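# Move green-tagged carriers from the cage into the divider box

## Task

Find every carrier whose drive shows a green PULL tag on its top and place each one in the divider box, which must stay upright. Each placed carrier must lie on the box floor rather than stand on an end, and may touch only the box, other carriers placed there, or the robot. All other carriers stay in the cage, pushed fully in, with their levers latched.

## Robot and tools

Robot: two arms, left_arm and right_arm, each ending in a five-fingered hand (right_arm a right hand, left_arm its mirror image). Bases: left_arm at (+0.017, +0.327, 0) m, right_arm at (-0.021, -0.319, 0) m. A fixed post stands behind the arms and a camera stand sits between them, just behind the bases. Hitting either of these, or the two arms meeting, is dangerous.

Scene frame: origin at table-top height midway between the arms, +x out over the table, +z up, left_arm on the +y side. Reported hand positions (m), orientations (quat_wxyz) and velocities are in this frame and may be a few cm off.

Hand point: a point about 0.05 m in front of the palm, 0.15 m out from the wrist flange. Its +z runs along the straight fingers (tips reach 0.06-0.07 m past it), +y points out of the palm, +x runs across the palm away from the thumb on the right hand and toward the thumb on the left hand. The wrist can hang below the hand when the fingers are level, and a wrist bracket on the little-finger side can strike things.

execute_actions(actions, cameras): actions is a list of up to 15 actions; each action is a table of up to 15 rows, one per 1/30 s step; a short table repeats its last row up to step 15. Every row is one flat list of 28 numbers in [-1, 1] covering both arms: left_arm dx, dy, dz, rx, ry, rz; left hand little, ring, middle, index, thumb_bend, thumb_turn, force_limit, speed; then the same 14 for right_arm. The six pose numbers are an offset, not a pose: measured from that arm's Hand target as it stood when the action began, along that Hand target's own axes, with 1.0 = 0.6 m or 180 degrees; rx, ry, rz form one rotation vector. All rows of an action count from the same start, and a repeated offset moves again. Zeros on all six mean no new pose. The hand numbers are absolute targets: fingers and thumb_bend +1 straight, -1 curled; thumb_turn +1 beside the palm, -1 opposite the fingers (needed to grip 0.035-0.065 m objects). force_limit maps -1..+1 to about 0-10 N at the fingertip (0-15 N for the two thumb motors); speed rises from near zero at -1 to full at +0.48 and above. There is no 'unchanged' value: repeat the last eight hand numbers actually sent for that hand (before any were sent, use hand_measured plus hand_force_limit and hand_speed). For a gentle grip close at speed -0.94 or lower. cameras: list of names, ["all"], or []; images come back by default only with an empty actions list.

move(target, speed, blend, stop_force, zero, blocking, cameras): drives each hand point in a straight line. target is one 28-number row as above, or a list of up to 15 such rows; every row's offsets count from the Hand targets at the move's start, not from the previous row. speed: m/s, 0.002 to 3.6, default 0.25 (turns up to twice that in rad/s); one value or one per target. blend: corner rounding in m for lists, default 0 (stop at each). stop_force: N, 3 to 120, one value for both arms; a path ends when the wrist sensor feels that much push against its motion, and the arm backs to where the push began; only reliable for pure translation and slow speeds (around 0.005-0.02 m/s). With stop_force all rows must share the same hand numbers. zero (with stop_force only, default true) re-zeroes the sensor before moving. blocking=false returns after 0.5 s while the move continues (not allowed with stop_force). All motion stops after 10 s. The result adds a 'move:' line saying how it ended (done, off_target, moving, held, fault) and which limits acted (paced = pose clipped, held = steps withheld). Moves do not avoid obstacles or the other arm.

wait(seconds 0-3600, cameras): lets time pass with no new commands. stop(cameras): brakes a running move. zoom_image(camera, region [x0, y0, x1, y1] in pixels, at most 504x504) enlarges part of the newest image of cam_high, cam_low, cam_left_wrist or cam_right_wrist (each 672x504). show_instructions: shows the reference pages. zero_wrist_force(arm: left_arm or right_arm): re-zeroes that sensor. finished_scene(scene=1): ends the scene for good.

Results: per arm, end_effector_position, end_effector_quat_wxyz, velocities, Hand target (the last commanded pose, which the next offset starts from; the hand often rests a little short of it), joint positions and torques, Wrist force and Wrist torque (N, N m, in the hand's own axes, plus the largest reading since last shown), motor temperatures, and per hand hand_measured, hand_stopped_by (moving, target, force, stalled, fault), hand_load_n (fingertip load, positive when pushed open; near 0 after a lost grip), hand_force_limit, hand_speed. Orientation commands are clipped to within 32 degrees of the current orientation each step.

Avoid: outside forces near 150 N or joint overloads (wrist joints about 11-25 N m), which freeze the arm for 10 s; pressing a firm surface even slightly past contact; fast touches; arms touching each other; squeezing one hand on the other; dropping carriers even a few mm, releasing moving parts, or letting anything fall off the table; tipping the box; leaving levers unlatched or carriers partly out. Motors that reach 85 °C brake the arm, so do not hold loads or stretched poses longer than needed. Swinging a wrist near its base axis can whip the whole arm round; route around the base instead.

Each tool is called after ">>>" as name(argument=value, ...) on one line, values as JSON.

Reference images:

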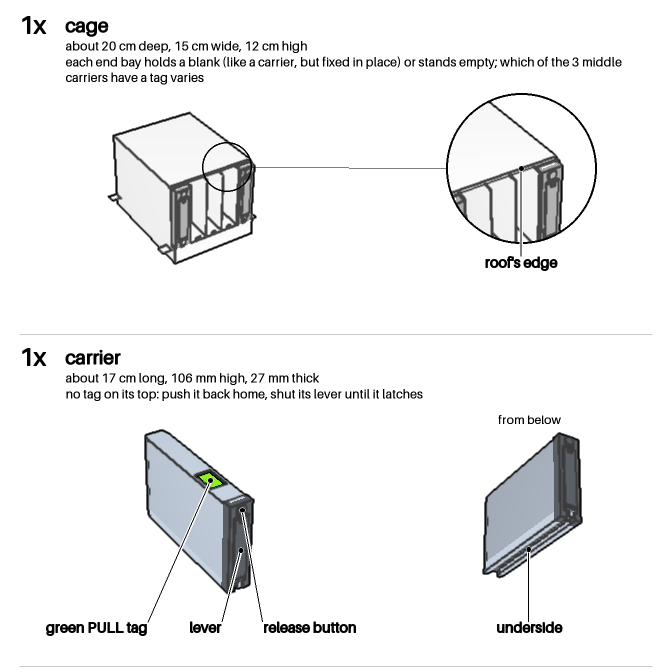

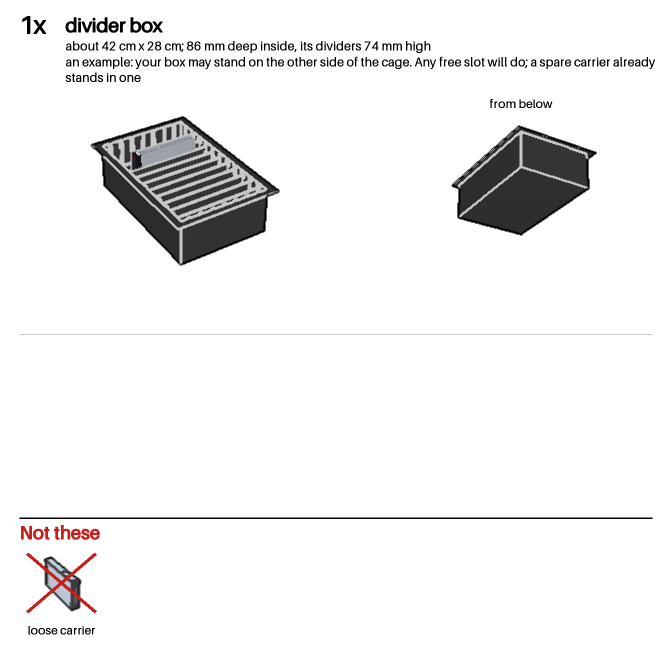

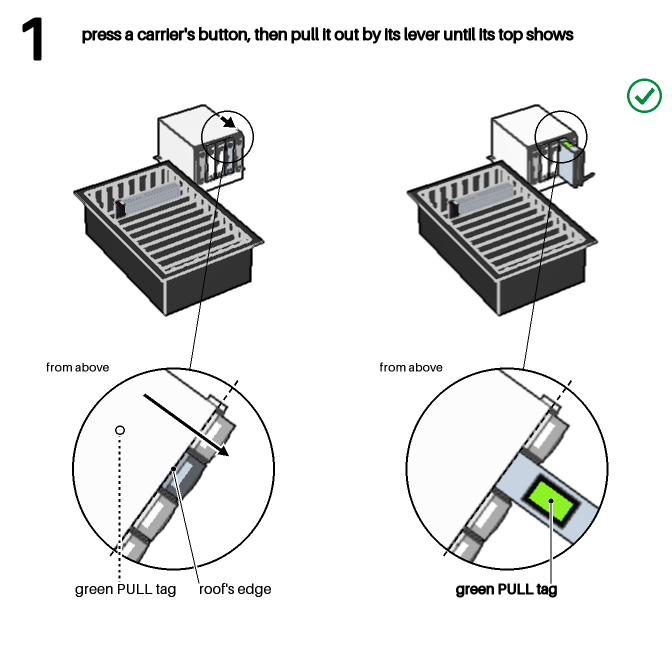

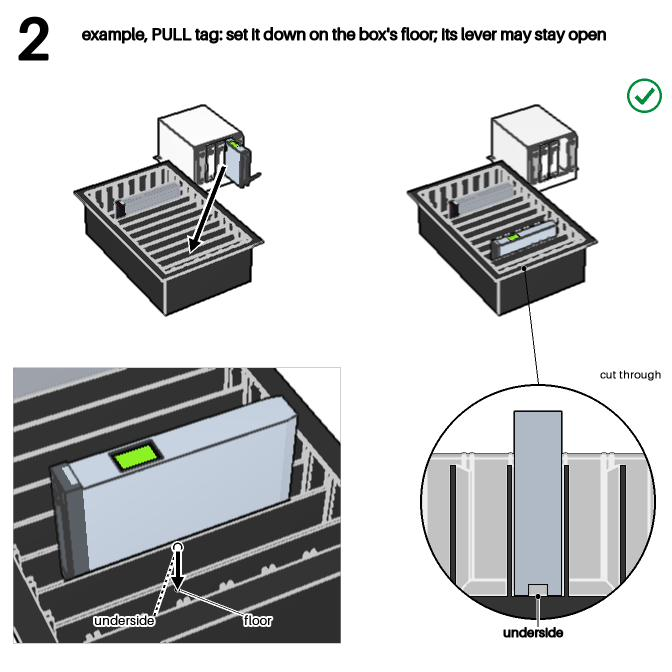

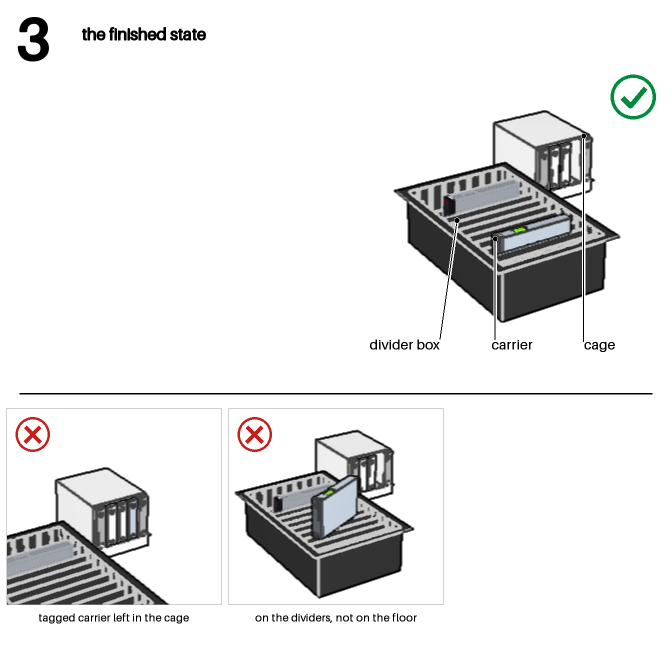

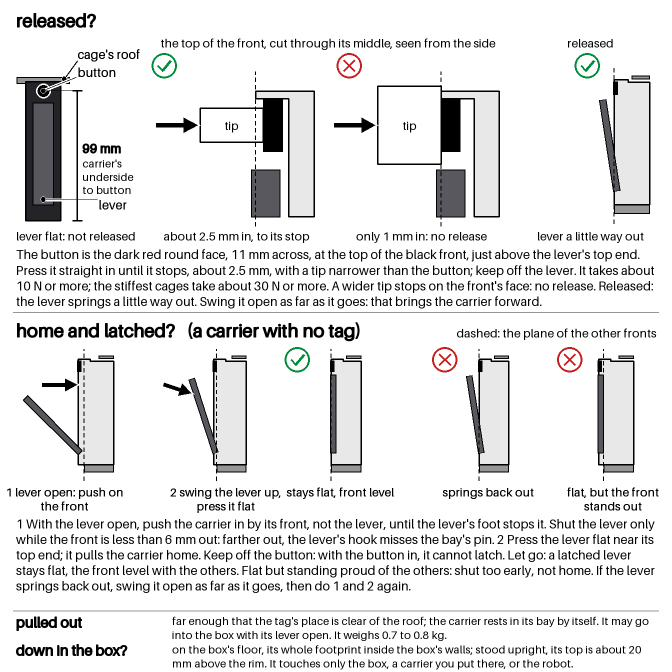

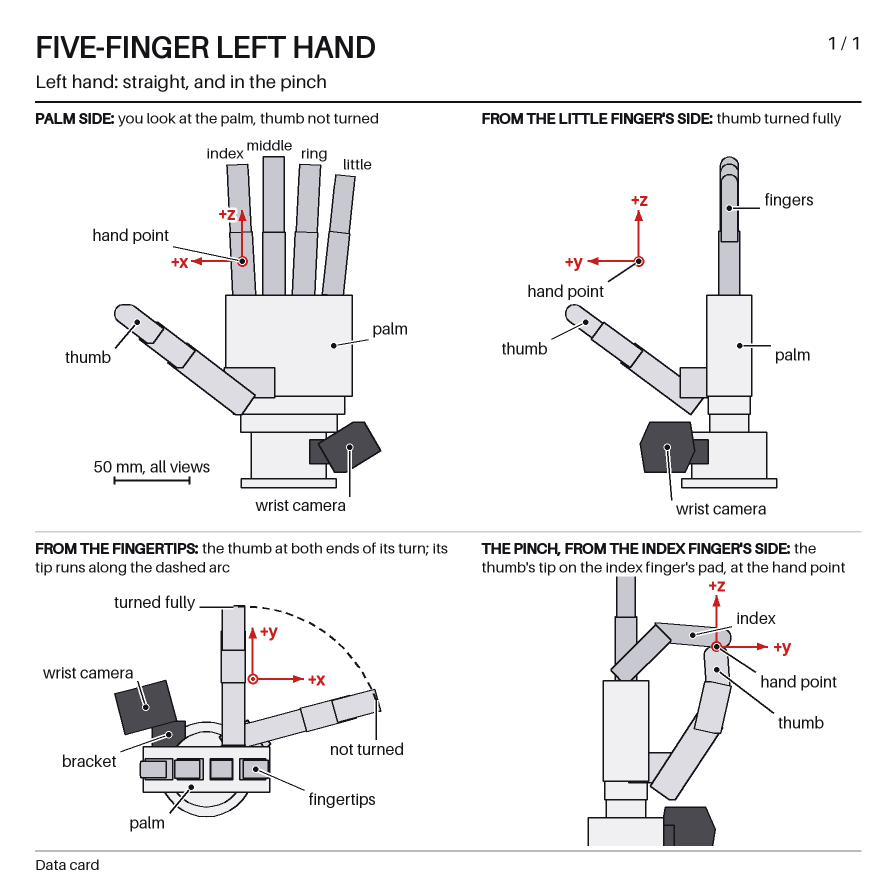

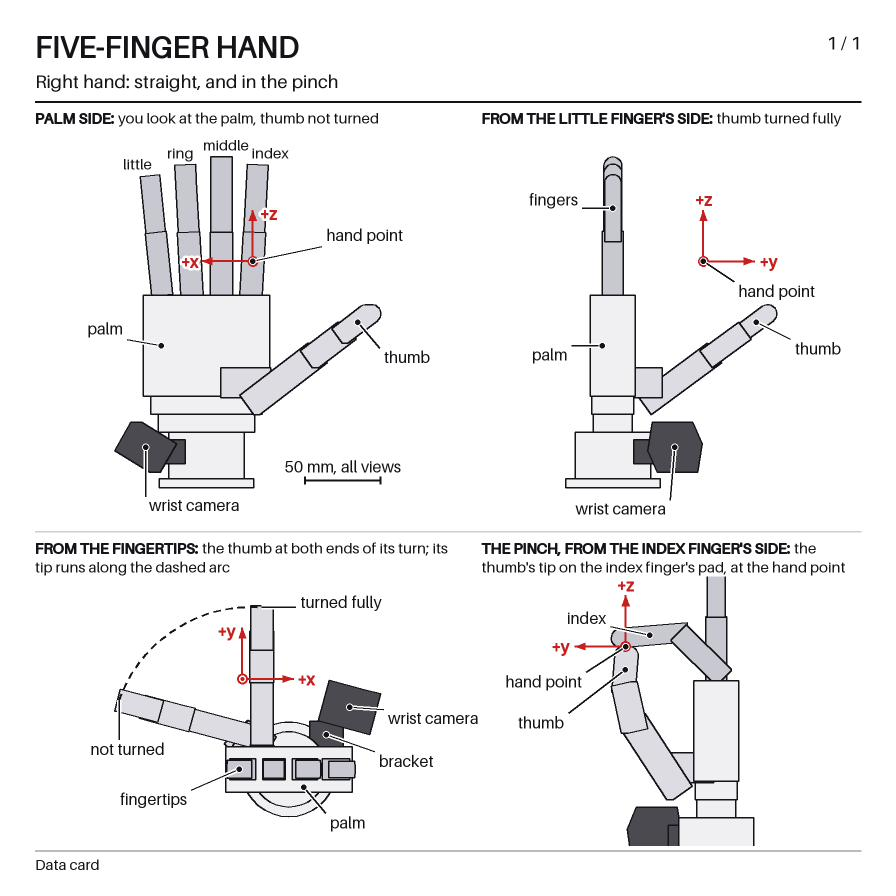

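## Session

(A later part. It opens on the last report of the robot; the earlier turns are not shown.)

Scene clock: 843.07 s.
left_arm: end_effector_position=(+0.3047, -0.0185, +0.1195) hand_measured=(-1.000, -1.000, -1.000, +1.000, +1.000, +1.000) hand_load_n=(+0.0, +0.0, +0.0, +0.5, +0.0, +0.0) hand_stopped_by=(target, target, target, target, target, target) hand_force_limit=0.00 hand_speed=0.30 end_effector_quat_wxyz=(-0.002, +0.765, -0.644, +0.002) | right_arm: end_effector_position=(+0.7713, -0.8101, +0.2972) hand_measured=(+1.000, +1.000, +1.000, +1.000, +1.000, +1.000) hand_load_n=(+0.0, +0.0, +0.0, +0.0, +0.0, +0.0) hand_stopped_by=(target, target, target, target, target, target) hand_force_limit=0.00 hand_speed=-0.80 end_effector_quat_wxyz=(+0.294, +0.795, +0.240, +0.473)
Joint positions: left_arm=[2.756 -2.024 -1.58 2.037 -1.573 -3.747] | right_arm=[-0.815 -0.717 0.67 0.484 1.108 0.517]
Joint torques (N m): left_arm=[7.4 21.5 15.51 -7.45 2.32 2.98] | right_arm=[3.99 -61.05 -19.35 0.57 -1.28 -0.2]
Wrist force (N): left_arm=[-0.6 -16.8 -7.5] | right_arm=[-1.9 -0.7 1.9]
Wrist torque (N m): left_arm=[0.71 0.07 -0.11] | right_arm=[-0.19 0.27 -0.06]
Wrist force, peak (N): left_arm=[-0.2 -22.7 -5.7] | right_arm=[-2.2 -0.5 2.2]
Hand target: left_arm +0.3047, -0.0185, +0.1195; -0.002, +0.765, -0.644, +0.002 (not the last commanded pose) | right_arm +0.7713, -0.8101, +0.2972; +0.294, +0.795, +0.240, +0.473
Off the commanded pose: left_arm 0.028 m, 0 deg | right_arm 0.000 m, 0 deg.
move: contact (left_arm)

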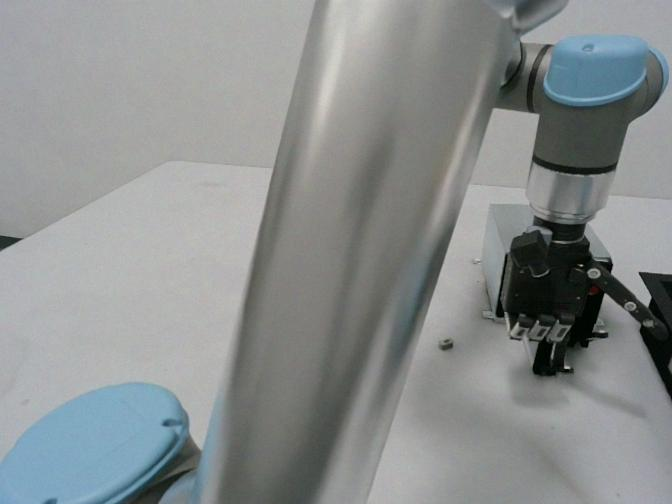

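>>> move(target=[0,-0.02,0,0,0,0,-1,-1,-1,1,1,1,0,0.3,0,0,0,0,0,0,1,1,1,1,1,1,0,-0.8], speed=0.05)

>>> move(target=[[0,0,-0.1667,0,0,0,-1,-1,-1,1,1,1,0,0.3,0,0,0,0,0,0,1,1,1,1,1,1,0,-0.8],[0,0.25,-0.1667,0,0,0,-1,-1,-1,1,1,1,0,0.3,0,0,0,0,0,0,1,1,1,1,1,1,0,-0.8]], speed=0.2, blend=0.02, cameras=["cam_high","cam_low"])

>>> zoom_image(camera="cam_high", region=[290, 200, 380, 290])

>>> zoom_image(camera="cam_low", region=[480, 190, 640, 390])

Scene clock: 850.40 s.
left_arm: end_effector_position=(+0.3165, -0.0165, +0.1196) hand_measured=(-1.000, -1.000, -1.000, +1.000, +1.000, +1.000) hand_load_n=(+0.0, +0.0, +0.0, +0.0, +0.0, +0.0) hand_stopped_by=(target, target, target, target, target, target) hand_force_limit=0.00 hand_speed=0.30 end_effector_quat_wxyz=(-0.002, +0.765, -0.644, +0.002) | right_arm: end_effector_position=(+0.7713, -0.8101, +0.2972) hand_measured=(+1.000, +1.000, +1.000, +1.000, +1.000, +1.000) hand_load_n=(+0.0, +0.0, +0.0, +0.0, +0.0, +0.0) hand_stopped_by=(target, target, target, target, target, target) hand_force_limit=0.00 hand_speed=-0.80 end_effector_quat_wxyz=(+0.294, +0.795, +0.240, +0.473)
Joint positions: left_arm=[2.771 -2.04 -1.554 2.028 -1.573 -3.732] | right_arm=[-0.815 -0.717 0.67 0.484 1.108 0.517]
Joint torques (N m): left_arm=[13.78 28.76 22.68 -5.02 0.21 2.6] | right_arm=[4.15 -61.41 -19.13 0.46 -1.24 -0.19]
Wrist force (N): left_arm=[-0.7 0.3 1.1] | right_arm=[-1.7 -0.6 1.9]
Wrist torque (N m): left_arm=[0.00 0.20 -0.22] | right_arm=[-0.18 0.25 -0.04]
Wrist force, peak (N): left_arm=[-0.4 -17.0 -7.7] | right_arm=[-2.0 -0.5 2.3]
Hand target: left_arm +0.3165, -0.0164, +0.1196; -0.002, +0.765, -0.644, +0.002 | right_arm +0.7713, -0.8101, +0.2972; +0.294, +0.795, +0.240, +0.473
Off the commanded pose: left_arm 0.000 m, 0 deg | right_arm 0.000 m, 0 deg.
move: done

Scene clock: 852.23 s.
left_arm: end_effector_position=(+0.1683, -0.0421, +0.2189) hand_measured=(-1.000, -1.000, -1.000, +1.000, +1.000, +1.000) hand_load_n=(+0.0, +0.0, +0.5, +0.0, +0.0, +0.0) hand_stopped_by=(target, target, target, target, target, target) hand_force_limit=0.00 hand_speed=0.30 end_effector_quat_wxyz=(-0.002, +0.765, -0.644, +0.002) | right_arm: end_effector_position=(+0.7713, -0.8101, +0.2972) hand_measured=(+1.000, +1.000, +1.000, +1.000, +1.000, +1.000) hand_load_n=(+0.0, +0.0, -0.5, +0.0, +0.0, +0.0) hand_stopped_by=(target, target, target, target, target, target) hand_force_limit=0.00 hand_speed=-0.80 end_effector_quat_wxyz=(+0.294, +0.795, +0.240, +0.473)
Joint positions: left_arm=[2.528 -1.775 -1.649 1.857 -1.574 -3.975] | right_arm=[-0.815 -0.717 0.67 0.484 1.108 0.517]
Joint torques (N m): left_arm=[-13.15 32 6.67 0.04 -1.16 -2.38] | right_arm=[3.7 -61.58 -19.37 0.52 -1.26 -0.17]
Wrist force (N): left_arm=[-0.6 0.2 1.0] | right_arm=[-2.0 -0.5 1.8]
Wrist torque (N m): left_arm=[-0.02 0.18 -0.14] | right_arm=[-0.16 0.29 -0.06]
Wrist force, peak (N): left_arm=[-0.7 0.3 2.2] | right_arm=[-2.2 -0.2 2.3]
Hand target: left_arm +0.1683, -0.0421, +0.2189; -0.002, +0.765, -0.644, +0.002 | right_arm +0.7713, -0.8101, +0.2972; +0.294, +0.795, +0.240, +0.473
Off the commanded pose: left_arm 0.000 m, 0 deg | right_arm 0.000 m, 0 deg.
move: done

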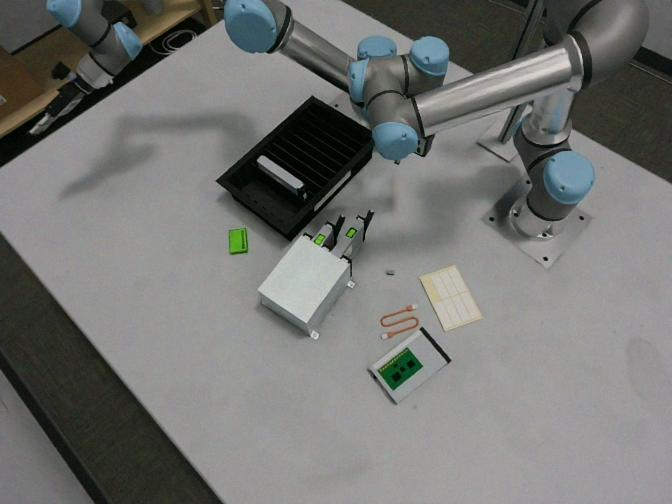

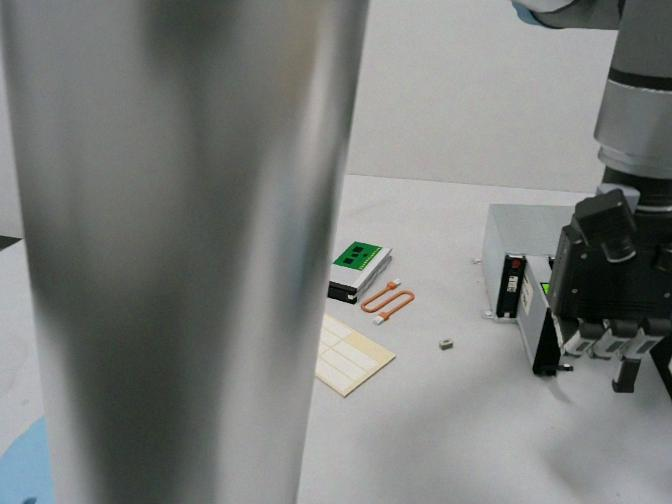

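Scaled by 5.600 from the camera's image (finer frame: 960x720).

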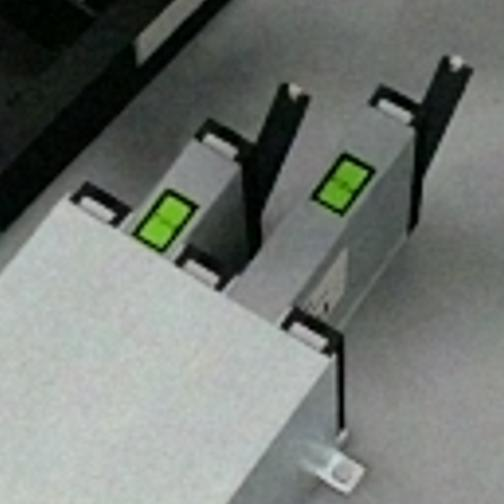

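Scaled by 2.520 from the camera's image (finer frame: 960x720).

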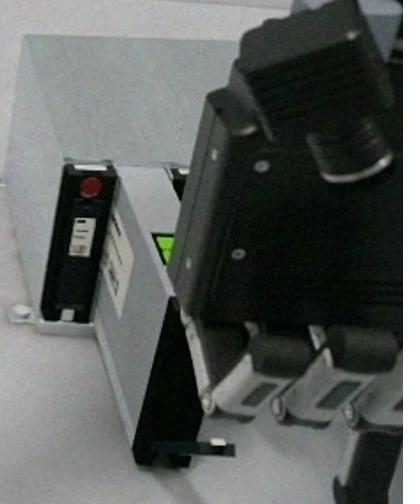

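>>> move(target=[0,-0.4063,0.0315,0.2936,0.2931,0.4365,0.28,0.28,0.28,0.28,0.5,-1,0.3,-0.2,0,0,0,0,0,0,1,1,1,1,1,1,0,-0.8], speed=0.3, cameras=["cam_low","cam_left_wrist"])

Scene clock: 870.47 s.
left_arm: end_effector_position=(+0.4085, -0.0004, +0.2011) hand_measured=(+0.280, +0.280, +0.280, +0.280, +0.500, -1.000) hand_load_n=(+0.0, +0.0, +0.0, +0.0, +0.0, +0.0) hand_stopped_by=(target, target, target, target, target, target) hand_force_limit=0.30 hand_speed=-0.20 end_effector_quat_wxyz=(+0.051, -0.068, +0.826, -0.557) | right_arm: end_effector_position=(+0.7713, -0.8101, +0.2972) hand_measured=(+1.000, +1.000, +1.000, +1.000, +1.000, +1.000) hand_load_n=(+0.0, +0.0, +0.0, +0.0, +0.0, +0.0) hand_stopped_by=(target, target, target, target, target, target) hand_force_limit=0.00 hand_speed=-0.80 end_effector_quat_wxyz=(+0.294, +0.795, +0.240, +0.473)
Joint positions: left_arm=[3.235 -1.883 -1.755 2.37 -0.404 -1.891] | right_arm=[-0.815 -0.717 0.67 0.484 1.108 0.517]
Joint torques (N m): left_arm=[13.19 20.48 23.11 -4.75 3.11 2.31] | right_arm=[3.97 -61.87 -18.89 0.57 -1.27 -0.1]
Wrist force (N): left_arm=[-0.5 1.2 1.3] | right_arm=[-2.1 -0.3 1.8]
Wrist torque (N m): left_arm=[0.19 0.08 -0.38] | right_arm=[-0.13 0.31 -0.06]
Wrist force, peak (N): left_arm=[-0.8 0.7 1.8] | right_arm=[-2.3 -0.5 2.1]
Hand target: left_arm +0.4085, -0.0004, +0.2011; +0.050, -0.068, +0.826, -0.557 | right_arm +0.7713, -0.8101, +0.2972; +0.294, +0.795, +0.240, +0.473
Off the commanded pose: left_arm 0.000 m, 0 deg | right_arm 0.000 m, 0 deg.
move: done
cam_left_wrist: T_world_to_cam=[[-0.23638, -0.41871, 0.87682, -0.07494], [-0.89938, 0.4358, -0.03436, 0.37358], [-0.36773, -0.79672, -0.4796, 0.35948]] pos_world=[0.45047, 0.09222, 0.25094]

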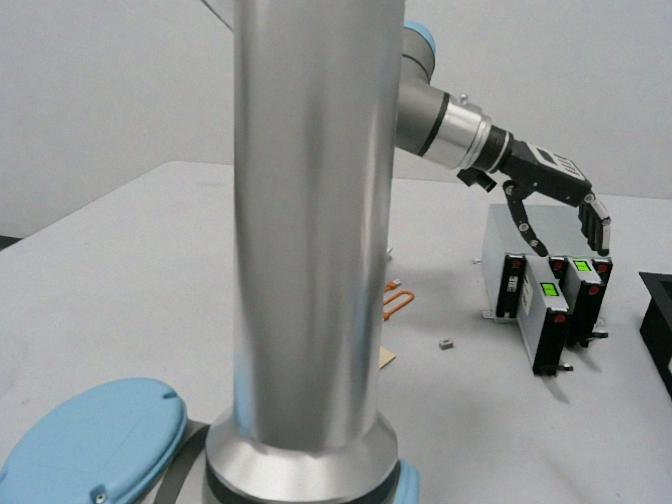

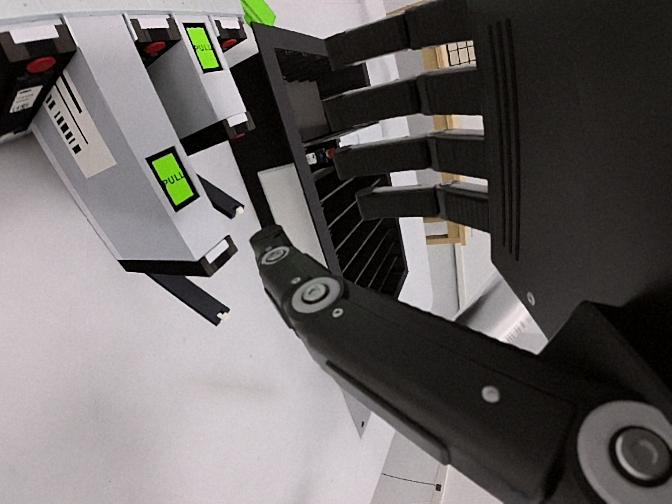

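>>> move(target=[0,0.1716,0.0695,0,0,0,0.28,0.28,0.28,0.28,0.5,-1,0.3,-0.2,0,0,0,0,0,0,1,1,1,1,1,1,0,-0.8], speed=0.08, stop_force=8, cameras=["cam_low","cam_left_wrist"])

>>> zoom_image(camera="cam_low", region=[480, 230, 640, 390])

Scene clock: 874.20 s.
left_arm: end_effector_position=(+0.4094, -0.0003, +0.0900) hand_measured=(+0.280, +0.280, +0.280, +0.280, +0.500, -1.000) hand_load_n=(+0.0, +0.0, +0.0, +0.0, +0.0, +0.0) hand_stopped_by=(target, target, target, target, target, target) hand_force_limit=0.30 hand_speed=-0.20 end_effector_quat_wxyz=(+0.050, -0.068, +0.826, -0.557) | right_arm: end_effector_position=(+0.7713, -0.8101, +0.2972) hand_measured=(+1.000, +1.000, +1.000, +1.000, +1.000, +1.000) hand_load_n=(+0.0, +0.0, -0.5, +0.0, +0.0, +0.0) hand_stopped_by=(target, target, target, target, target, target) hand_force_limit=0.00 hand_speed=-0.80 end_effector_quat_wxyz=(+0.294, +0.795, +0.240, +0.473)
Joint positions: left_arm=[3.235 -2.043 -1.864 2.639 -0.404 -1.89] | right_arm=[-0.815 -0.717 0.67 0.484 1.108 0.517]
Joint torques (N m): left_arm=[-12.68 24.84 2.65 0.22 0.2 -2.58] | right_arm=[3.96 -61.7 -18.81 0.57 -1.19 -0.08]
Wrist force (N): left_arm=[-0.7 1.1 1.0] | right_arm=[-2.1 -0.2 2.0]
Wrist torque (N m): left_arm=[0.19 0.13 -0.32] | right_arm=[-0.14 0.30 -0.06]
Wrist force, peak (N): left_arm=[-0.6 1.7 1.3] | right_arm=[-2.1 -0.6 2.2]
Hand target: left_arm +0.4094, -0.0003, +0.0900; +0.050, -0.068, +0.826, -0.557 | right_arm +0.7713, -0.8101, +0.2972; +0.294, +0.795, +0.240, +0.473
Off the commanded pose: left_arm 0.000 m, 0 deg | right_arm 0.000 m, 0 deg.
move: done
cam_left_wrist: T_world_to_cam=[[-0.23641, -0.41867, 0.87683, 0.02274], [-0.89934, 0.43589, -0.03435, 0.3705], [-0.36782, -0.79669, -0.47958, 0.30664]] pos_world=[0.45137, 0.09232, 0.13984]

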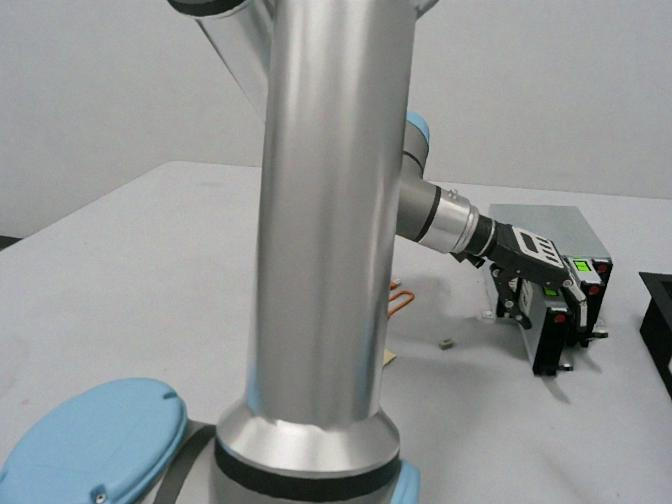

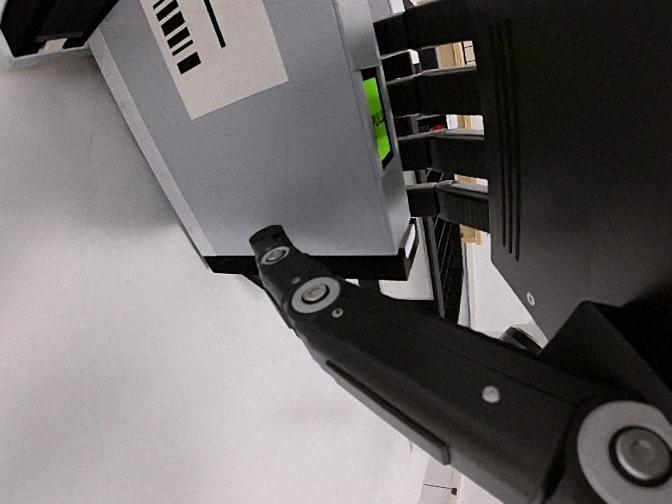

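Scaled by 3.150 from the camera's image (finer frame: 960x720).

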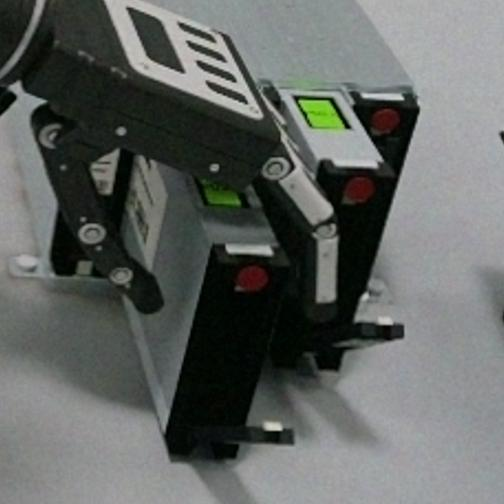

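>>> move(target=[0,0,0,0,0,0,0.28,0.28,-0.06,-0.06,-0.06,-1,0.4,-0.93,0,0,0,0,0,0,1,1,1,1,1,1,0,-0.8])

>>> wait(seconds=2.5)

>>> move(target=[0,0,0,0,0,0,0.28,0.28,-0.06,-0.06,-0.2,-1,1,-0.95,0,0,0,0,0,0,1,1,1,1,1,1,0,-0.8])

>>> wait(seconds=2.5)

Scene clock: 881.10 s.
left_arm: end_effector_position=(+0.4094, -0.0003, +0.0900) hand_measured=(+0.280, +0.280, +0.060, +0.052, +0.198, -1.000) hand_load_n=(+0.0, +0.0, +8.0, +8.0, +10.5, +0.5) hand_stopped_by=(target, target, force, force, force, target) hand_force_limit=0.40 hand_speed=-0.93 end_effector_quat_wxyz=(+0.050, -0.068, +0.826, -0.557) | right_arm: end_effector_position=(+0.7713, -0.8101, +0.2972) hand_measured=(+1.000, +1.000, +1.000, +1.000, +1.000, +1.000) hand_load_n=(+0.0, +0.0, +0.0, +0.0, +0.0, +0.0) hand_stopped_by=(target, target, target, target, target, target) hand_force_limit=0.00 hand_speed=-0.80 end_effector_quat_wxyz=(+0.294, +0.795, +0.240, +0.473)
Joint positions: left_arm=[3.235 -2.043 -1.864 2.639 -0.404 -1.89] | right_arm=[-0.815 -0.717 0.67 0.484 1.108 0.517]
Joint torques (N m): left_arm=[8.31 27.33 2.31 -5.06 0.16 -2.48] | right_arm=[4.06 -62.63 -18.39 0.47 -1.25 -0.13]
Wrist force (N): left_arm=[-3.4 -0.2 7.0] | right_arm=[-2.0 -0.4 1.8]
Wrist torque (N m): left_arm=[0.14 0.17 -0.32] | right_arm=[-0.15 0.30 -0.06]
Wrist force, peak (N): left_arm=[-3.7 -4.1 10.7] | right_arm=[-2.4 -0.3 2.2]
Hand target: left_arm +0.4094, -0.0003, +0.0900; +0.050, -0.068, +0.826, -0.557 | right_arm +0.7713, -0.8101, +0.2972; +0.294, +0.795, +0.240, +0.473
Off the commanded pose: left_arm 0.000 m, 0 deg | right_arm 0.000 m, 0 deg.
move: done

Scene clock: 883.60 s.
left_arm: end_effector_position=(+0.4094, -0.0003, +0.0900) hand_measured=(+0.280, +0.280, +0.060, +0.052, +0.198, -1.000) hand_load_n=(+0.0, +0.0, +8.0, +8.0, +10.5, +0.5) hand_stopped_by=(target, target, force, force, force, target) hand_force_limit=0.40 hand_speed=-0.93 end_effector_quat_wxyz=(+0.050, -0.068, +0.826, -0.557) | right_arm: end_effector_position=(+0.7713, -0.8101, +0.2972) hand_measured=(+1.000, +1.000, +1.000, +1.000, +1.000, +1.000) hand_load_n=(+0.0, +0.0, +0.0, +0.0, +0.0, +0.0) hand_stopped_by=(target, target, target, target, target, target) hand_force_limit=0.00 hand_speed=-0.80 end_effector_quat_wxyz=(+0.294, +0.795, +0.240, +0.473)
Joint positions: left_arm=[3.235 -2.043 -1.864 2.639 -0.404 -1.89] | right_arm=[-0.815 -0.717 0.67 0.484 1.108 0.517]
Joint torques (N m): left_arm=[10.46 29.46 2.73 -5.06 0.23 -2.37] | right_arm=[3.85 -62.03 -18.41 0.49 -1.24 -0.04]
Wrist force (N): left_arm=[-3.5 -0.1 7.1] | right_arm=[-2.2 -0.3 2.0]
Wrist torque (N m): left_arm=[0.15 0.20 -0.34] | right_arm=[-0.15 0.33 -0.07]
Wrist force, peak (N): left_arm=[-3.5 -0.1 7.4] | right_arm=[-2.2 -0.4 2.2]
Hand target: left_arm +0.4094, -0.0003, +0.0900; +0.050, -0.068, +0.826, -0.557 | right_arm +0.7713, -0.8101, +0.2972; +0.294, +0.795, +0.240, +0.473
Off the commanded pose: left_arm 0.000 m, 0 deg | right_arm 0.000 m, 0 deg.
wait: 2.50 s; at rest by 0.17 s

Scene clock: 884.20 s.
left_arm: end_effector_position=(+0.4094, -0.0003, +0.0900) hand_measured=(+0.280, +0.280, +0.060, +0.052, +0.172, -1.000) hand_load_n=(+0.0, +0.0, +8.0, +8.0, +15.0, +0.0) hand_stopped_by=(target, target, force, force, force, target) hand_force_limit=1.00 hand_speed=-0.95 end_effector_quat_wxyz=(+0.050, -0.068, +0.826, -0.557) | right_arm: end_effector_position=(+0.7713, -0.8101, +0.2972) hand_measured=(+1.000, +1.000, +1.000, +1.000, +1.000, +1.000) hand_load_n=(+0.0, +0.0, +0.0, +0.0, +0.0, +0.0) hand_stopped_by=(target, target, target, target, target, target) hand_force_limit=0.00 hand_speed=-0.80 end_effector_quat_wxyz=(+0.294, +0.795, +0.240, +0.473)
Joint positions: left_arm=[3.235 -2.043 -1.864 2.639 -0.404 -1.89] | right_arm=[-0.815 -0.717 0.67 0.484 1.108 0.517]
Joint torques (N m): left_arm=[10.96 29.88 2.33 -5.2 0.13 -2.27] | right_arm=[3.76 -62.03 -18.27 0.47 -1.3 0.05]
Wrist force (N): left_arm=[-3.4 1.0 5.3] | right_arm=[-2.1 -0.5 1.9]
Wrist torque (N m): left_arm=[0.23 0.17 -0.35] | right_arm=[-0.17 0.31 -0.06]
Wrist force, peak (N): left_arm=[-3.7 0.4 7.2] | right_arm=[-2.2 -0.6 2.2]
Hand target: left_arm +0.4094, -0.0003, +0.0900; +0.050, -0.068, +0.826, -0.557 | right_arm +0.7713, -0.8101, +0.2972; +0.294, +0.795, +0.240, +0.473
Off the commanded pose: left_arm 0.000 m, 0 deg | right_arm 0.000 m, 0 deg.
move: done

Scene clock: 886.70 s.
left_arm: end_effector_position=(+0.4094, -0.0003, +0.0900) hand_measured=(+0.280, +0.280, +0.060, +0.052, +0.172, -1.000) hand_load_n=(+0.0, +0.0, +8.0, +8.0, +15.0, +0.5) hand_stopped_by=(target, target, force, force, force, target) hand_force_limit=1.00 hand_speed=-0.95 end_effector_quat_wxyz=(+0.050, -0.068, +0.826, -0.557) | right_arm: end_effector_position=(+0.7713, -0.8101, +0.2972) hand_measured=(+1.000, +1.000, +1.000, +1.000, +1.000, +1.000) hand_load_n=(+0.0, +0.0, +0.0, +0.0, +0.0, +0.0) hand_stopped_by=(target, target, target, target, target, target) hand_force_limit=0.00 hand_speed=-0.80 end_effector_quat_wxyz=(+0.294, +0.795, +0.240, +0.473)
Joint positions: left_arm=[3.235 -2.043 -1.864 2.639 -0.404 -1.89] | right_arm=[-0.815 -0.717 0.67 0.484 1.108 0.517]
Joint torques (N m): left_arm=[10.36 32.27 2.92 -5.16 0.16 -2.15] | right_arm=[3.94 -62.57 -18.8 0.42 -1.25 -0.05]
Wrist force (N): left_arm=[-3.5 1.1 5.3] | right_arm=[-2.1 -0.3 1.8]
Wrist torque (N m): left_arm=[0.23 0.17 -0.35] | right_arm=[-0.14 0.31 -0.06]
Wrist force, peak (N): left_arm=[-3.5 1.2 5.6] | right_arm=[-2.1 -0.5 2.2]
Hand target: left_arm +0.4094, -0.0003, +0.0900; +0.050, -0.068, +0.826, -0.557 | right_arm +0.7713, -0.8101, +0.2972; +0.294, +0.795, +0.240, +0.473
Off the commanded pose: left_arm 0.000 m, 0 deg | right_arm 0.000 m, 0 deg.
wait: 2.50 s; at rest by 0.17 s

>>> move(target=[-0.0001,-0.00028,0.0002,0,0,0,0.28,0.28,-0.06,-0.06,-0.2,-1,1,-0.95,0,0,0,0,0,0,1,1,1,1,1,1,0,-0.8], speed=0.005)

Scene clock: 888.37 s.
left_arm: end_effector_position=(+0.4095, -0.0005, +0.0901) hand_measured=(+0.280, +0.280, +0.060, +0.052, +0.172, -1.000) hand_load_n=(+0.0, +0.0, +8.0, +7.5, +15.0, +0.5) hand_stopped_by=(target, target, force, force, force, target) hand_force_limit=1.00 hand_speed=-0.95 end_effector_quat_wxyz=(+0.050, -0.068, +0.826, -0.557) | right_arm: end_effector_position=(+0.7713, -0.8101, +0.2972) hand_measured=(+1.000, +1.000, +1.000, +1.000, +1.000, +1.000) hand_load_n=(+0.0, -0.5, +0.5, +0.0, +0.0, +0.0) hand_stopped_by=(target, target, target, target, target, target) hand_force_limit=0.00 hand_speed=-0.80 end_effector_quat_wxyz=(+0.294, +0.795, +0.240, +0.473)
Joint positions: left_arm=[3.235 -2.043 -1.863 2.64 -0.404 -1.891] | right_arm=[-0.815 -0.717 0.67 0.484 1.108 0.517]
Joint torques (N m): left_arm=[-12.05 41 21.28 0.03 0.45 -2.5] | right_arm=[3.78 -62.23 -18.32 0.53 -1.31 -0.1]
Wrist force (N): left_arm=[0.6 3.8 4.9] | right_arm=[-2.1 -0.3 1.8]
Wrist torque (N m): left_arm=[0.28 0.03 -0.34] | right_arm=[-0.14 0.30 -0.07]
Wrist force, peak (N): left_arm=[-5.0 0.7 5.4] | right_arm=[-2.2 -0.4 2.2]
Hand target: left_arm +0.4095, -0.0005, +0.0902; +0.050, -0.068, +0.826, -0.557 | right_arm +0.7713, -0.8101, +0.2972; +0.294, +0.795, +0.240, +0.473
Off the commanded pose: left_arm 0.000 m, 0 deg | right_arm 0.000 m, 0 deg.
move: done

>>> move(target=[0,-0.00025,0.00012,0,0,0,0.28,0.28,-0.06,-0.06,-0.2,-1,1,-0.95,0,0,0,0,0,0,1,1,1,1,1,1,0,-0.8], speed=0.005)

Scene clock: 890.23 s.
left_arm: end_effector_position=(+0.4095, -0.0006, +0.0903) hand_measured=(+0.280, +0.280, +0.060, +0.052, +0.172, -1.000) hand_load_n=(+0.0, +0.0, +7.5, +7.5, +15.5, +0.5) hand_stopped_by=(target, target, force, force, force, target) hand_force_limit=1.00 hand_speed=-0.95 end_effector_quat_wxyz=(+0.050, -0.068, +0.826, -0.557) | right_arm: end_effector_position=(+0.7713, -0.8101, +0.2972) hand_measured=(+1.000, +1.000, +1.000, +1.000, +1.000, +1.000) hand_load_n=(+0.0, +0.0, +0.0, +0.0, +0.0, -0.5) hand_stopped_by=(target, target, target, target, target, target) hand_force_limit=0.00 hand_speed=-0.80 end_effector_quat_wxyz=(+0.294, +0.795, +0.240, +0.473)
Joint positions: left_arm=[3.234 -2.043 -1.863 2.64 -0.404 -1.892] | right_arm=[-0.815 -0.717 0.67 0.484 1.108 0.517]
Joint torques (N m): left_arm=[-12.44 41.75 22.12 -0.19 1.24 -2.59] | right_arm=[4.11 -62.22 -18.64 0.48 -1.29 -0.06]
Wrist force (N): left_arm=[1.1 8.3 4.8] | right_arm=[-1.8 -0.6 2.0]
Wrist torque (N m): left_arm=[0.33 0.04 -0.40] | right_arm=[-0.20 0.25 -0.05]
Wrist force, peak (N): left_arm=[1.0 8.6 4.9] | right_arm=[-2.2 -0.4 2.2]
Hand target: left_arm +0.4095, -0.0006, +0.0903; +0.050, -0.068, +0.826, -0.557 | right_arm +0.7713, -0.8101, +0.2972; +0.294, +0.795, +0.240, +0.473
Off the commanded pose: left_arm 0.000 m, 0 deg | right_arm 0.000 m, 0 deg.
move: done

>>> move(target=[0.0005,0,0,0,0,0,0.28,0.28,-0.06,-0.06,-0.2,-1,1,-0.95,0,0,0,0,0,0,1,1,1,1,1,1,0,-0.8], speed=0.004)

>>> move(target=[0.0004,0,0,0,0,0,0.28,0.28,-0.06,-0.06,-0.2,-1,1,-0.95,0,0,0,0,0,0,1,1,1,1,1,1,0,-0.8], speed=0.004)

>>> move(target=[0.0004,0,0,0,0,0,0.28,0.28,-0.06,-0.06,-0.2,-1,1,-0.95,0,0,0,0,0,0,1,1,1,1,1,1,0,-0.8], speed=0.004)

Scene clock: 892.40 s.
left_arm: end_effector_position=(+0.4092, -0.0006, +0.0903) hand_measured=(+0.280, +0.280, +0.060, +0.052, +0.172, -1.000) hand_load_n=(+0.0, +0.0, +7.5, +7.5, +15.5, +0.5) hand_stopped_by=(target, target, force, force, force, target) hand_force_limit=1.00 hand_speed=-0.95 end_effector_quat_wxyz=(+0.051, -0.068, +0.826, -0.557) | right_arm: end_effector_position=(+0.7713, -0.8101, +0.2972) hand_measured=(+1.000, +1.000, +1.000, +1.000, +1.000, +1.000) hand_load_n=(+0.0, +0.0, +0.0, +0.0, +0.0, +0.0) hand_stopped_by=(target, target, target, target, target, target) hand_force_limit=0.00 hand_speed=-0.80 end_effector_quat_wxyz=(+0.294, +0.795, +0.240, +0.473)
Joint positions: left_arm=[3.234 -2.042 -1.864 2.641 -0.404 -1.892] | right_arm=[-0.815 -0.717 0.67 0.484 1.108 0.517]
Joint torques (N m): left_arm=[-13.28 41.5 1.07 -1.5 1.6 -2.96] | right_arm=[3.9 -62.24 -18.5 0.49 -1.38 0.01]
Wrist force (N): left_arm=[-6.5 6.7 4.9] | right_arm=[-2.0 -0.4 2.2]
Wrist torque (N m): left_arm=[0.18 0.17 -0.41] | right_arm=[-0.17 0.28 -0.06]
Wrist force, peak (N): left_arm=[2.5 10.1 5.5] | right_arm=[-2.2 -0.5 2.2]
Hand target: left_arm +0.4092, -0.0007, +0.0903; +0.050, -0.068, +0.826, -0.557 | right_arm +0.7713, -0.8101, +0.2972; +0.294, +0.795, +0.240, +0.473
Off the commanded pose: left_arm 0.000 m, 0 deg | right_arm 0.000 m, 0 deg.
move: done

Scene clock: 892.90 s.
left_arm: end_effector_position=(+0.4090, -0.0007, +0.0903) hand_measured=(+0.280, +0.280, +0.060, +0.052, +0.172, -1.000) hand_load_n=(+0.0, +0.0, +7.5, +7.0, +15.5, +0.0) hand_stopped_by=(target, target, force, force, force, target) hand_force_limit=1.00 hand_speed=-0.95 end_effector_quat_wxyz=(+0.050, -0.068, +0.826, -0.557) | right_arm: end_effector_position=(+0.7713, -0.8101, +0.2972) hand_measured=(+1.000, +1.000, +1.000, +1.000, +1.000, +1.000) hand_load_n=(+0.0, +0.0, +0.0, +0.0, +0.0, +0.0) hand_stopped_by=(target, target, target, target, target, target) hand_force_limit=0.00 hand_speed=-0.80 end_effector_quat_wxyz=(+0.294, +0.795, +0.240, +0.473)
Joint positions: left_arm=[3.234 -2.042 -1.865 2.641 -0.404 -1.892] | right_arm=[-0.815 -0.717 0.67 0.484 1.108 0.517]
Joint torques (N m): left_arm=[-15.44 39.77 -0.57 -1.83 1.59 -3.03] | right_arm=[3.78 -62.06 -18.63 0.46 -1.28 0]
Wrist force (N): left_arm=[-9.4 4.4 4.9] | right_arm=[-1.9 -0.4 1.8]
Wrist torque (N m): left_arm=[0.12 0.15 -0.39] | right_arm=[-0.15 0.28 -0.05]
Wrist force, peak (N): left_arm=[-9.1 4.9 5.2] | right_arm=[-2.1 -0.5 2.3]
Hand target: left_arm +0.4090, -0.0007, +0.0903; +0.050, -0.068, +0.826, -0.557 | right_arm +0.7713, -0.8101, +0.2972; +0.294, +0.795, +0.240, +0.473
Off the commanded pose: left_arm 0.000 m, 0 deg | right_arm 0.000 m, 0 deg.
move: done

Scene clock: 893.40 s.
left_arm: end_effector_position=(+0.4087, -0.0007, +0.0903) hand_measured=(+0.280, +0.280, +0.060, +0.052, +0.172, -1.000) hand_load_n=(+0.0, +0.0, +7.5, +7.5, +15.5, +0.0) hand_stopped_by=(target, target, force, force, force, target) hand_force_limit=1.00 hand_speed=-0.95 end_effector_quat_wxyz=(+0.050, -0.068, +0.826, -0.557) | right_arm: end_effector_position=(+0.7713, -0.8101, +0.2972) hand_measured=(+1.000, +1.000, +1.000, +1.000, +1.000, +1.000) hand_load_n=(+0.0, +0.0, +0.0, +0.0, +0.0, +0.0) hand_stopped_by=(target, target, target, target, target, target) hand_force_limit=0.00 hand_speed=-0.80 end_effector_quat_wxyz=(+0.294, +0.795, +0.240, +0.473)
Joint positions: left_arm=[3.234 -2.042 -1.865 2.641 -0.404 -1.892] | right_arm=[-0.815 -0.717 0.67 0.484 1.108 0.517]
Joint torques (N m): left_arm=[-15.79 39.49 -0.53 -1.85 1.46 -3.05] | right_arm=[3.87 -62.34 -18.14 0.47 -1.33 0.02]
Wrist force (N): left_arm=[-9.8 3.7 4.8] | right_arm=[-1.8 -0.6 2.0]
Wrist torque (N m): left_arm=[0.08 0.16 -0.39] | right_arm=[-0.19 0.26 -0.05]
Wrist force, peak (N): left_arm=[-9.9 4.0 5.1] | right_arm=[-2.3 -0.4 1.9]
Hand target: left_arm +0.4087, -0.0007, +0.0903; +0.050, -0.068, +0.826, -0.557 | right_arm +0.7713, -0.8101, +0.2972; +0.294, +0.795, +0.240, +0.473
Off the commanded pose: left_arm 0.000 m, 0 deg | right_arm 0.000 m, 0 deg.
move: done

>>> move(target=[0.006,0,0,0,0,0,0.28,0.28,-0.06,-0.06,-0.2,-1,1,-0.95,0,0,0,0,0,0,1,1,1,1,1,1,0,-0.8], speed=0.005, cameras=["cam_low","cam_left_wrist"])

>>> zoom_image(camera="cam_low", region=[480, 230, 640, 390])

Scene clock: 895.67 s.
left_arm: end_effector_position=(+0.4053, -0.0013, +0.0902) hand_measured=(+0.280, +0.280, +0.060, +0.052, +0.172, -1.000) hand_load_n=(+0.0, +0.0, +8.0, +7.5, +15.0, -2.5) hand_stopped_by=(target, target, force, force, force, target) hand_force_limit=1.00 hand_speed=-0.95 end_effector_quat_wxyz=(+0.050, -0.068, +0.826, -0.557) | right_arm: end_effector_position=(+0.7713, -0.8101, +0.2972) hand_measured=(+1.000, +1.000, +1.000, +1.000, +1.000, +1.000) hand_load_n=(+0.0, +0.5, +0.0, +0.0, +0.0, +0.0) hand_stopped_by=(target, target, target, target, target, target) hand_force_limit=0.00 hand_speed=-0.80 end_effector_quat_wxyz=(+0.294, +0.795, +0.240, +0.473)
Joint positions: left_arm=[3.233 -2.035 -1.875 2.648 -0.404 -1.895] | right_arm=[-0.815 -0.717 0.67 0.484 1.108 0.517]
Joint torques (N m): left_arm=[-19.61 35.83 -5.61 -2.74 1.6 -3.4] | right_arm=[3.5 -62.46 -18.28 0.4 -1.2 0.05]
Wrist force (N): left_arm=[-16.5 1.0 -0.2] | right_arm=[-2.2 -0.4 2.1]
Wrist torque (N m): left_arm=[0.02 0.15 -0.29] | right_arm=[-0.18 0.32 -0.07]
Wrist force, peak (N): left_arm=[-16.5 1.0 -0.2] | right_arm=[-2.2 -0.5 2.2]
Hand target: left_arm +0.4052, -0.0013, +0.0902; +0.050, -0.068, +0.826, -0.557 | right_arm +0.7713, -0.8101, +0.2972; +0.294, +0.795, +0.240, +0.473
Off the commanded pose: left_arm 0.000 m, 0 deg | right_arm 0.000 m, 0 deg.
move: done
cam_left_wrist: T_world_to_cam=[[-0.23641, -0.41867, 0.87683, 0.02118], [-0.89934, 0.43589, -0.03435, 0.36726], [-0.36782, -0.79669, -0.47958, 0.30443]] pos_world=[0.44727, 0.09132, 0.14005]

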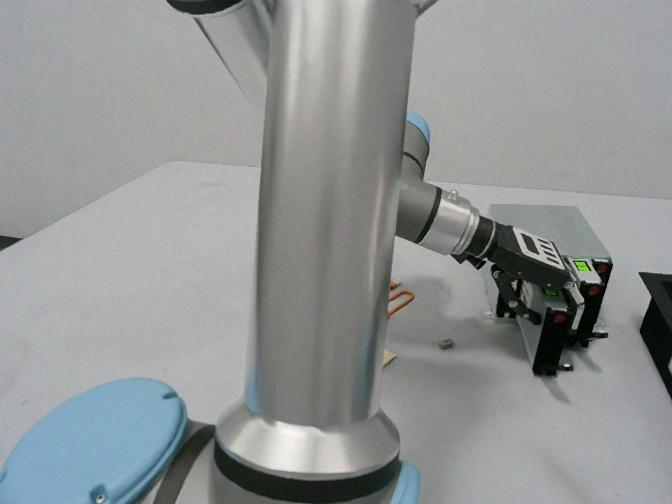

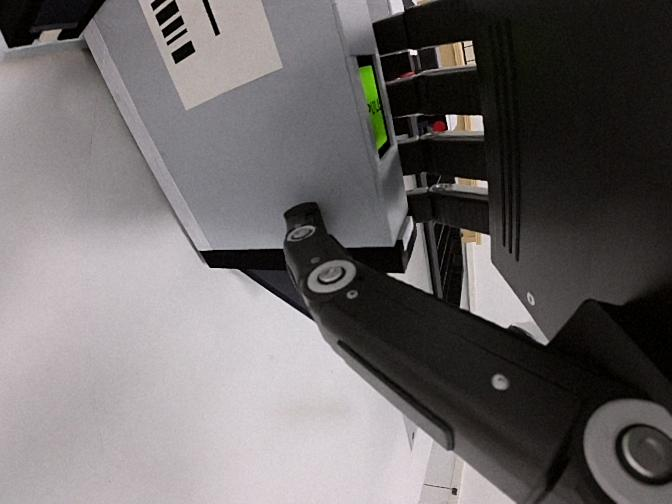

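Scaled by 3.150 from the camera's image (finer frame: 960x720).

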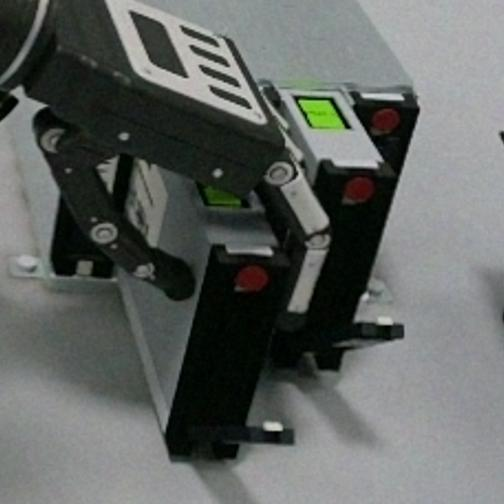

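>>> move(target=[-0.013,0,0,0,0,0,0.28,0.28,-0.06,-0.06,-0.2,-1,1,-0.95,0,0,0,0,0,0,1,1,1,1,1,1,0,-0.8], speed=0.01, cameras=["cam_low","cam_left_wrist"])

>>> zoom_image(camera="cam_low", region=[480, 230, 640, 390])

Scene clock: 898.83 s.
left_arm: end_effector_position=(+0.4128, +0.0000, +0.0903) hand_measured=(+0.280, +0.280, +0.060, +0.052, +0.172, -1.000) hand_load_n=(+0.0, +0.0, +7.0, +7.0, +15.5, +11.5) hand_stopped_by=(target, target, force, force, force, target) hand_force_limit=1.00 hand_speed=-0.95 end_effector_quat_wxyz=(+0.050, -0.068, +0.826, -0.557) | right_arm: end_effector_position=(+0.7713, -0.8101, +0.2972) hand_measured=(+1.000, +1.000, +1.000, +1.000, +1.000, +1.000) hand_load_n=(+0.0, +0.0, +0.0, +0.0, +0.0, +0.0) hand_stopped_by=(target, target, target, target, target, target) hand_force_limit=0.00 hand_speed=-0.80 end_effector_quat_wxyz=(+0.294, +0.795, +0.240, +0.473)
Joint positions: left_arm=[3.235 -2.049 -1.853 2.634 -0.403 -1.889] | right_arm=[-0.815 -0.717 0.67 0.484 1.108 0.517]
Joint torques (N m): left_arm=[17.31 25.96 26.61 -1.86 2.31 3.47] | right_arm=[3.96 -62.41 -18.16 0.41 -1.28 0.04]
Wrist force (N): left_arm=[12.5 1.8 -1.6] | right_arm=[-2.2 -0.5 2.2]
Wrist torque (N m): left_arm=[0.09 0.10 -0.50] | right_arm=[-0.19 0.31 -0.07]
Wrist force, peak (N): left_arm=[-16.5 0.7 -0.6] | right_arm=[-2.3 -0.5 2.1]
Hand target: left_arm +0.4129, +0.0000, +0.0903; +0.050, -0.068, +0.826, -0.557 | right_arm +0.7713, -0.8101, +0.2972; +0.294, +0.795, +0.240, +0.473
Off the commanded pose: left_arm 0.000 m, 0 deg | right_arm 0.000 m, 0 deg.
move: done
cam_left_wrist: T_world_to_cam=[[-0.23641, -0.41867, 0.87683, 0.02343], [-0.89934, 0.43589, -0.03435, 0.37353], [-0.36782, -0.79669, -0.47958, 0.30831]] pos_world=[0.45487, 0.09262, 0.14014]

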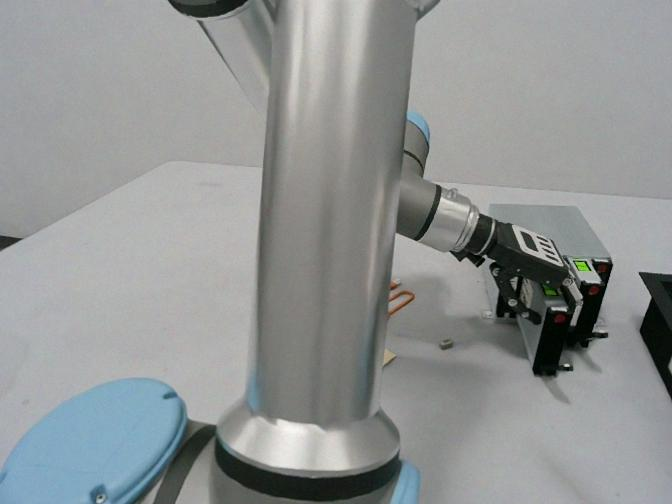

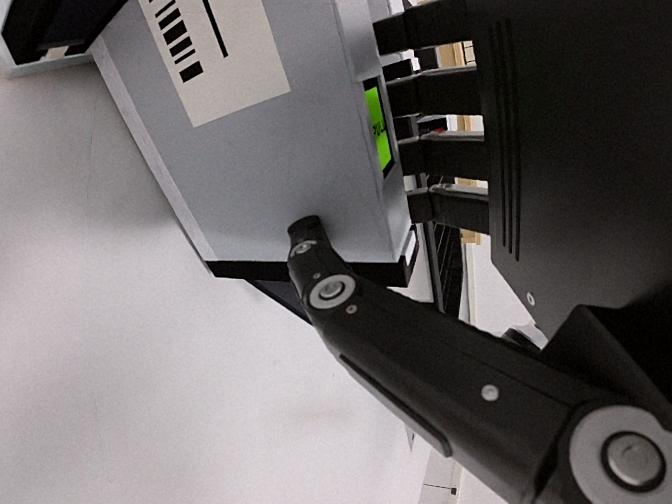

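Scaled by 3.150 from the camera's image (finer frame: 960x720).

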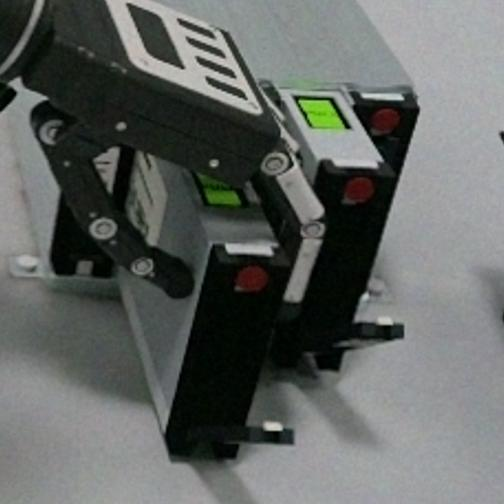

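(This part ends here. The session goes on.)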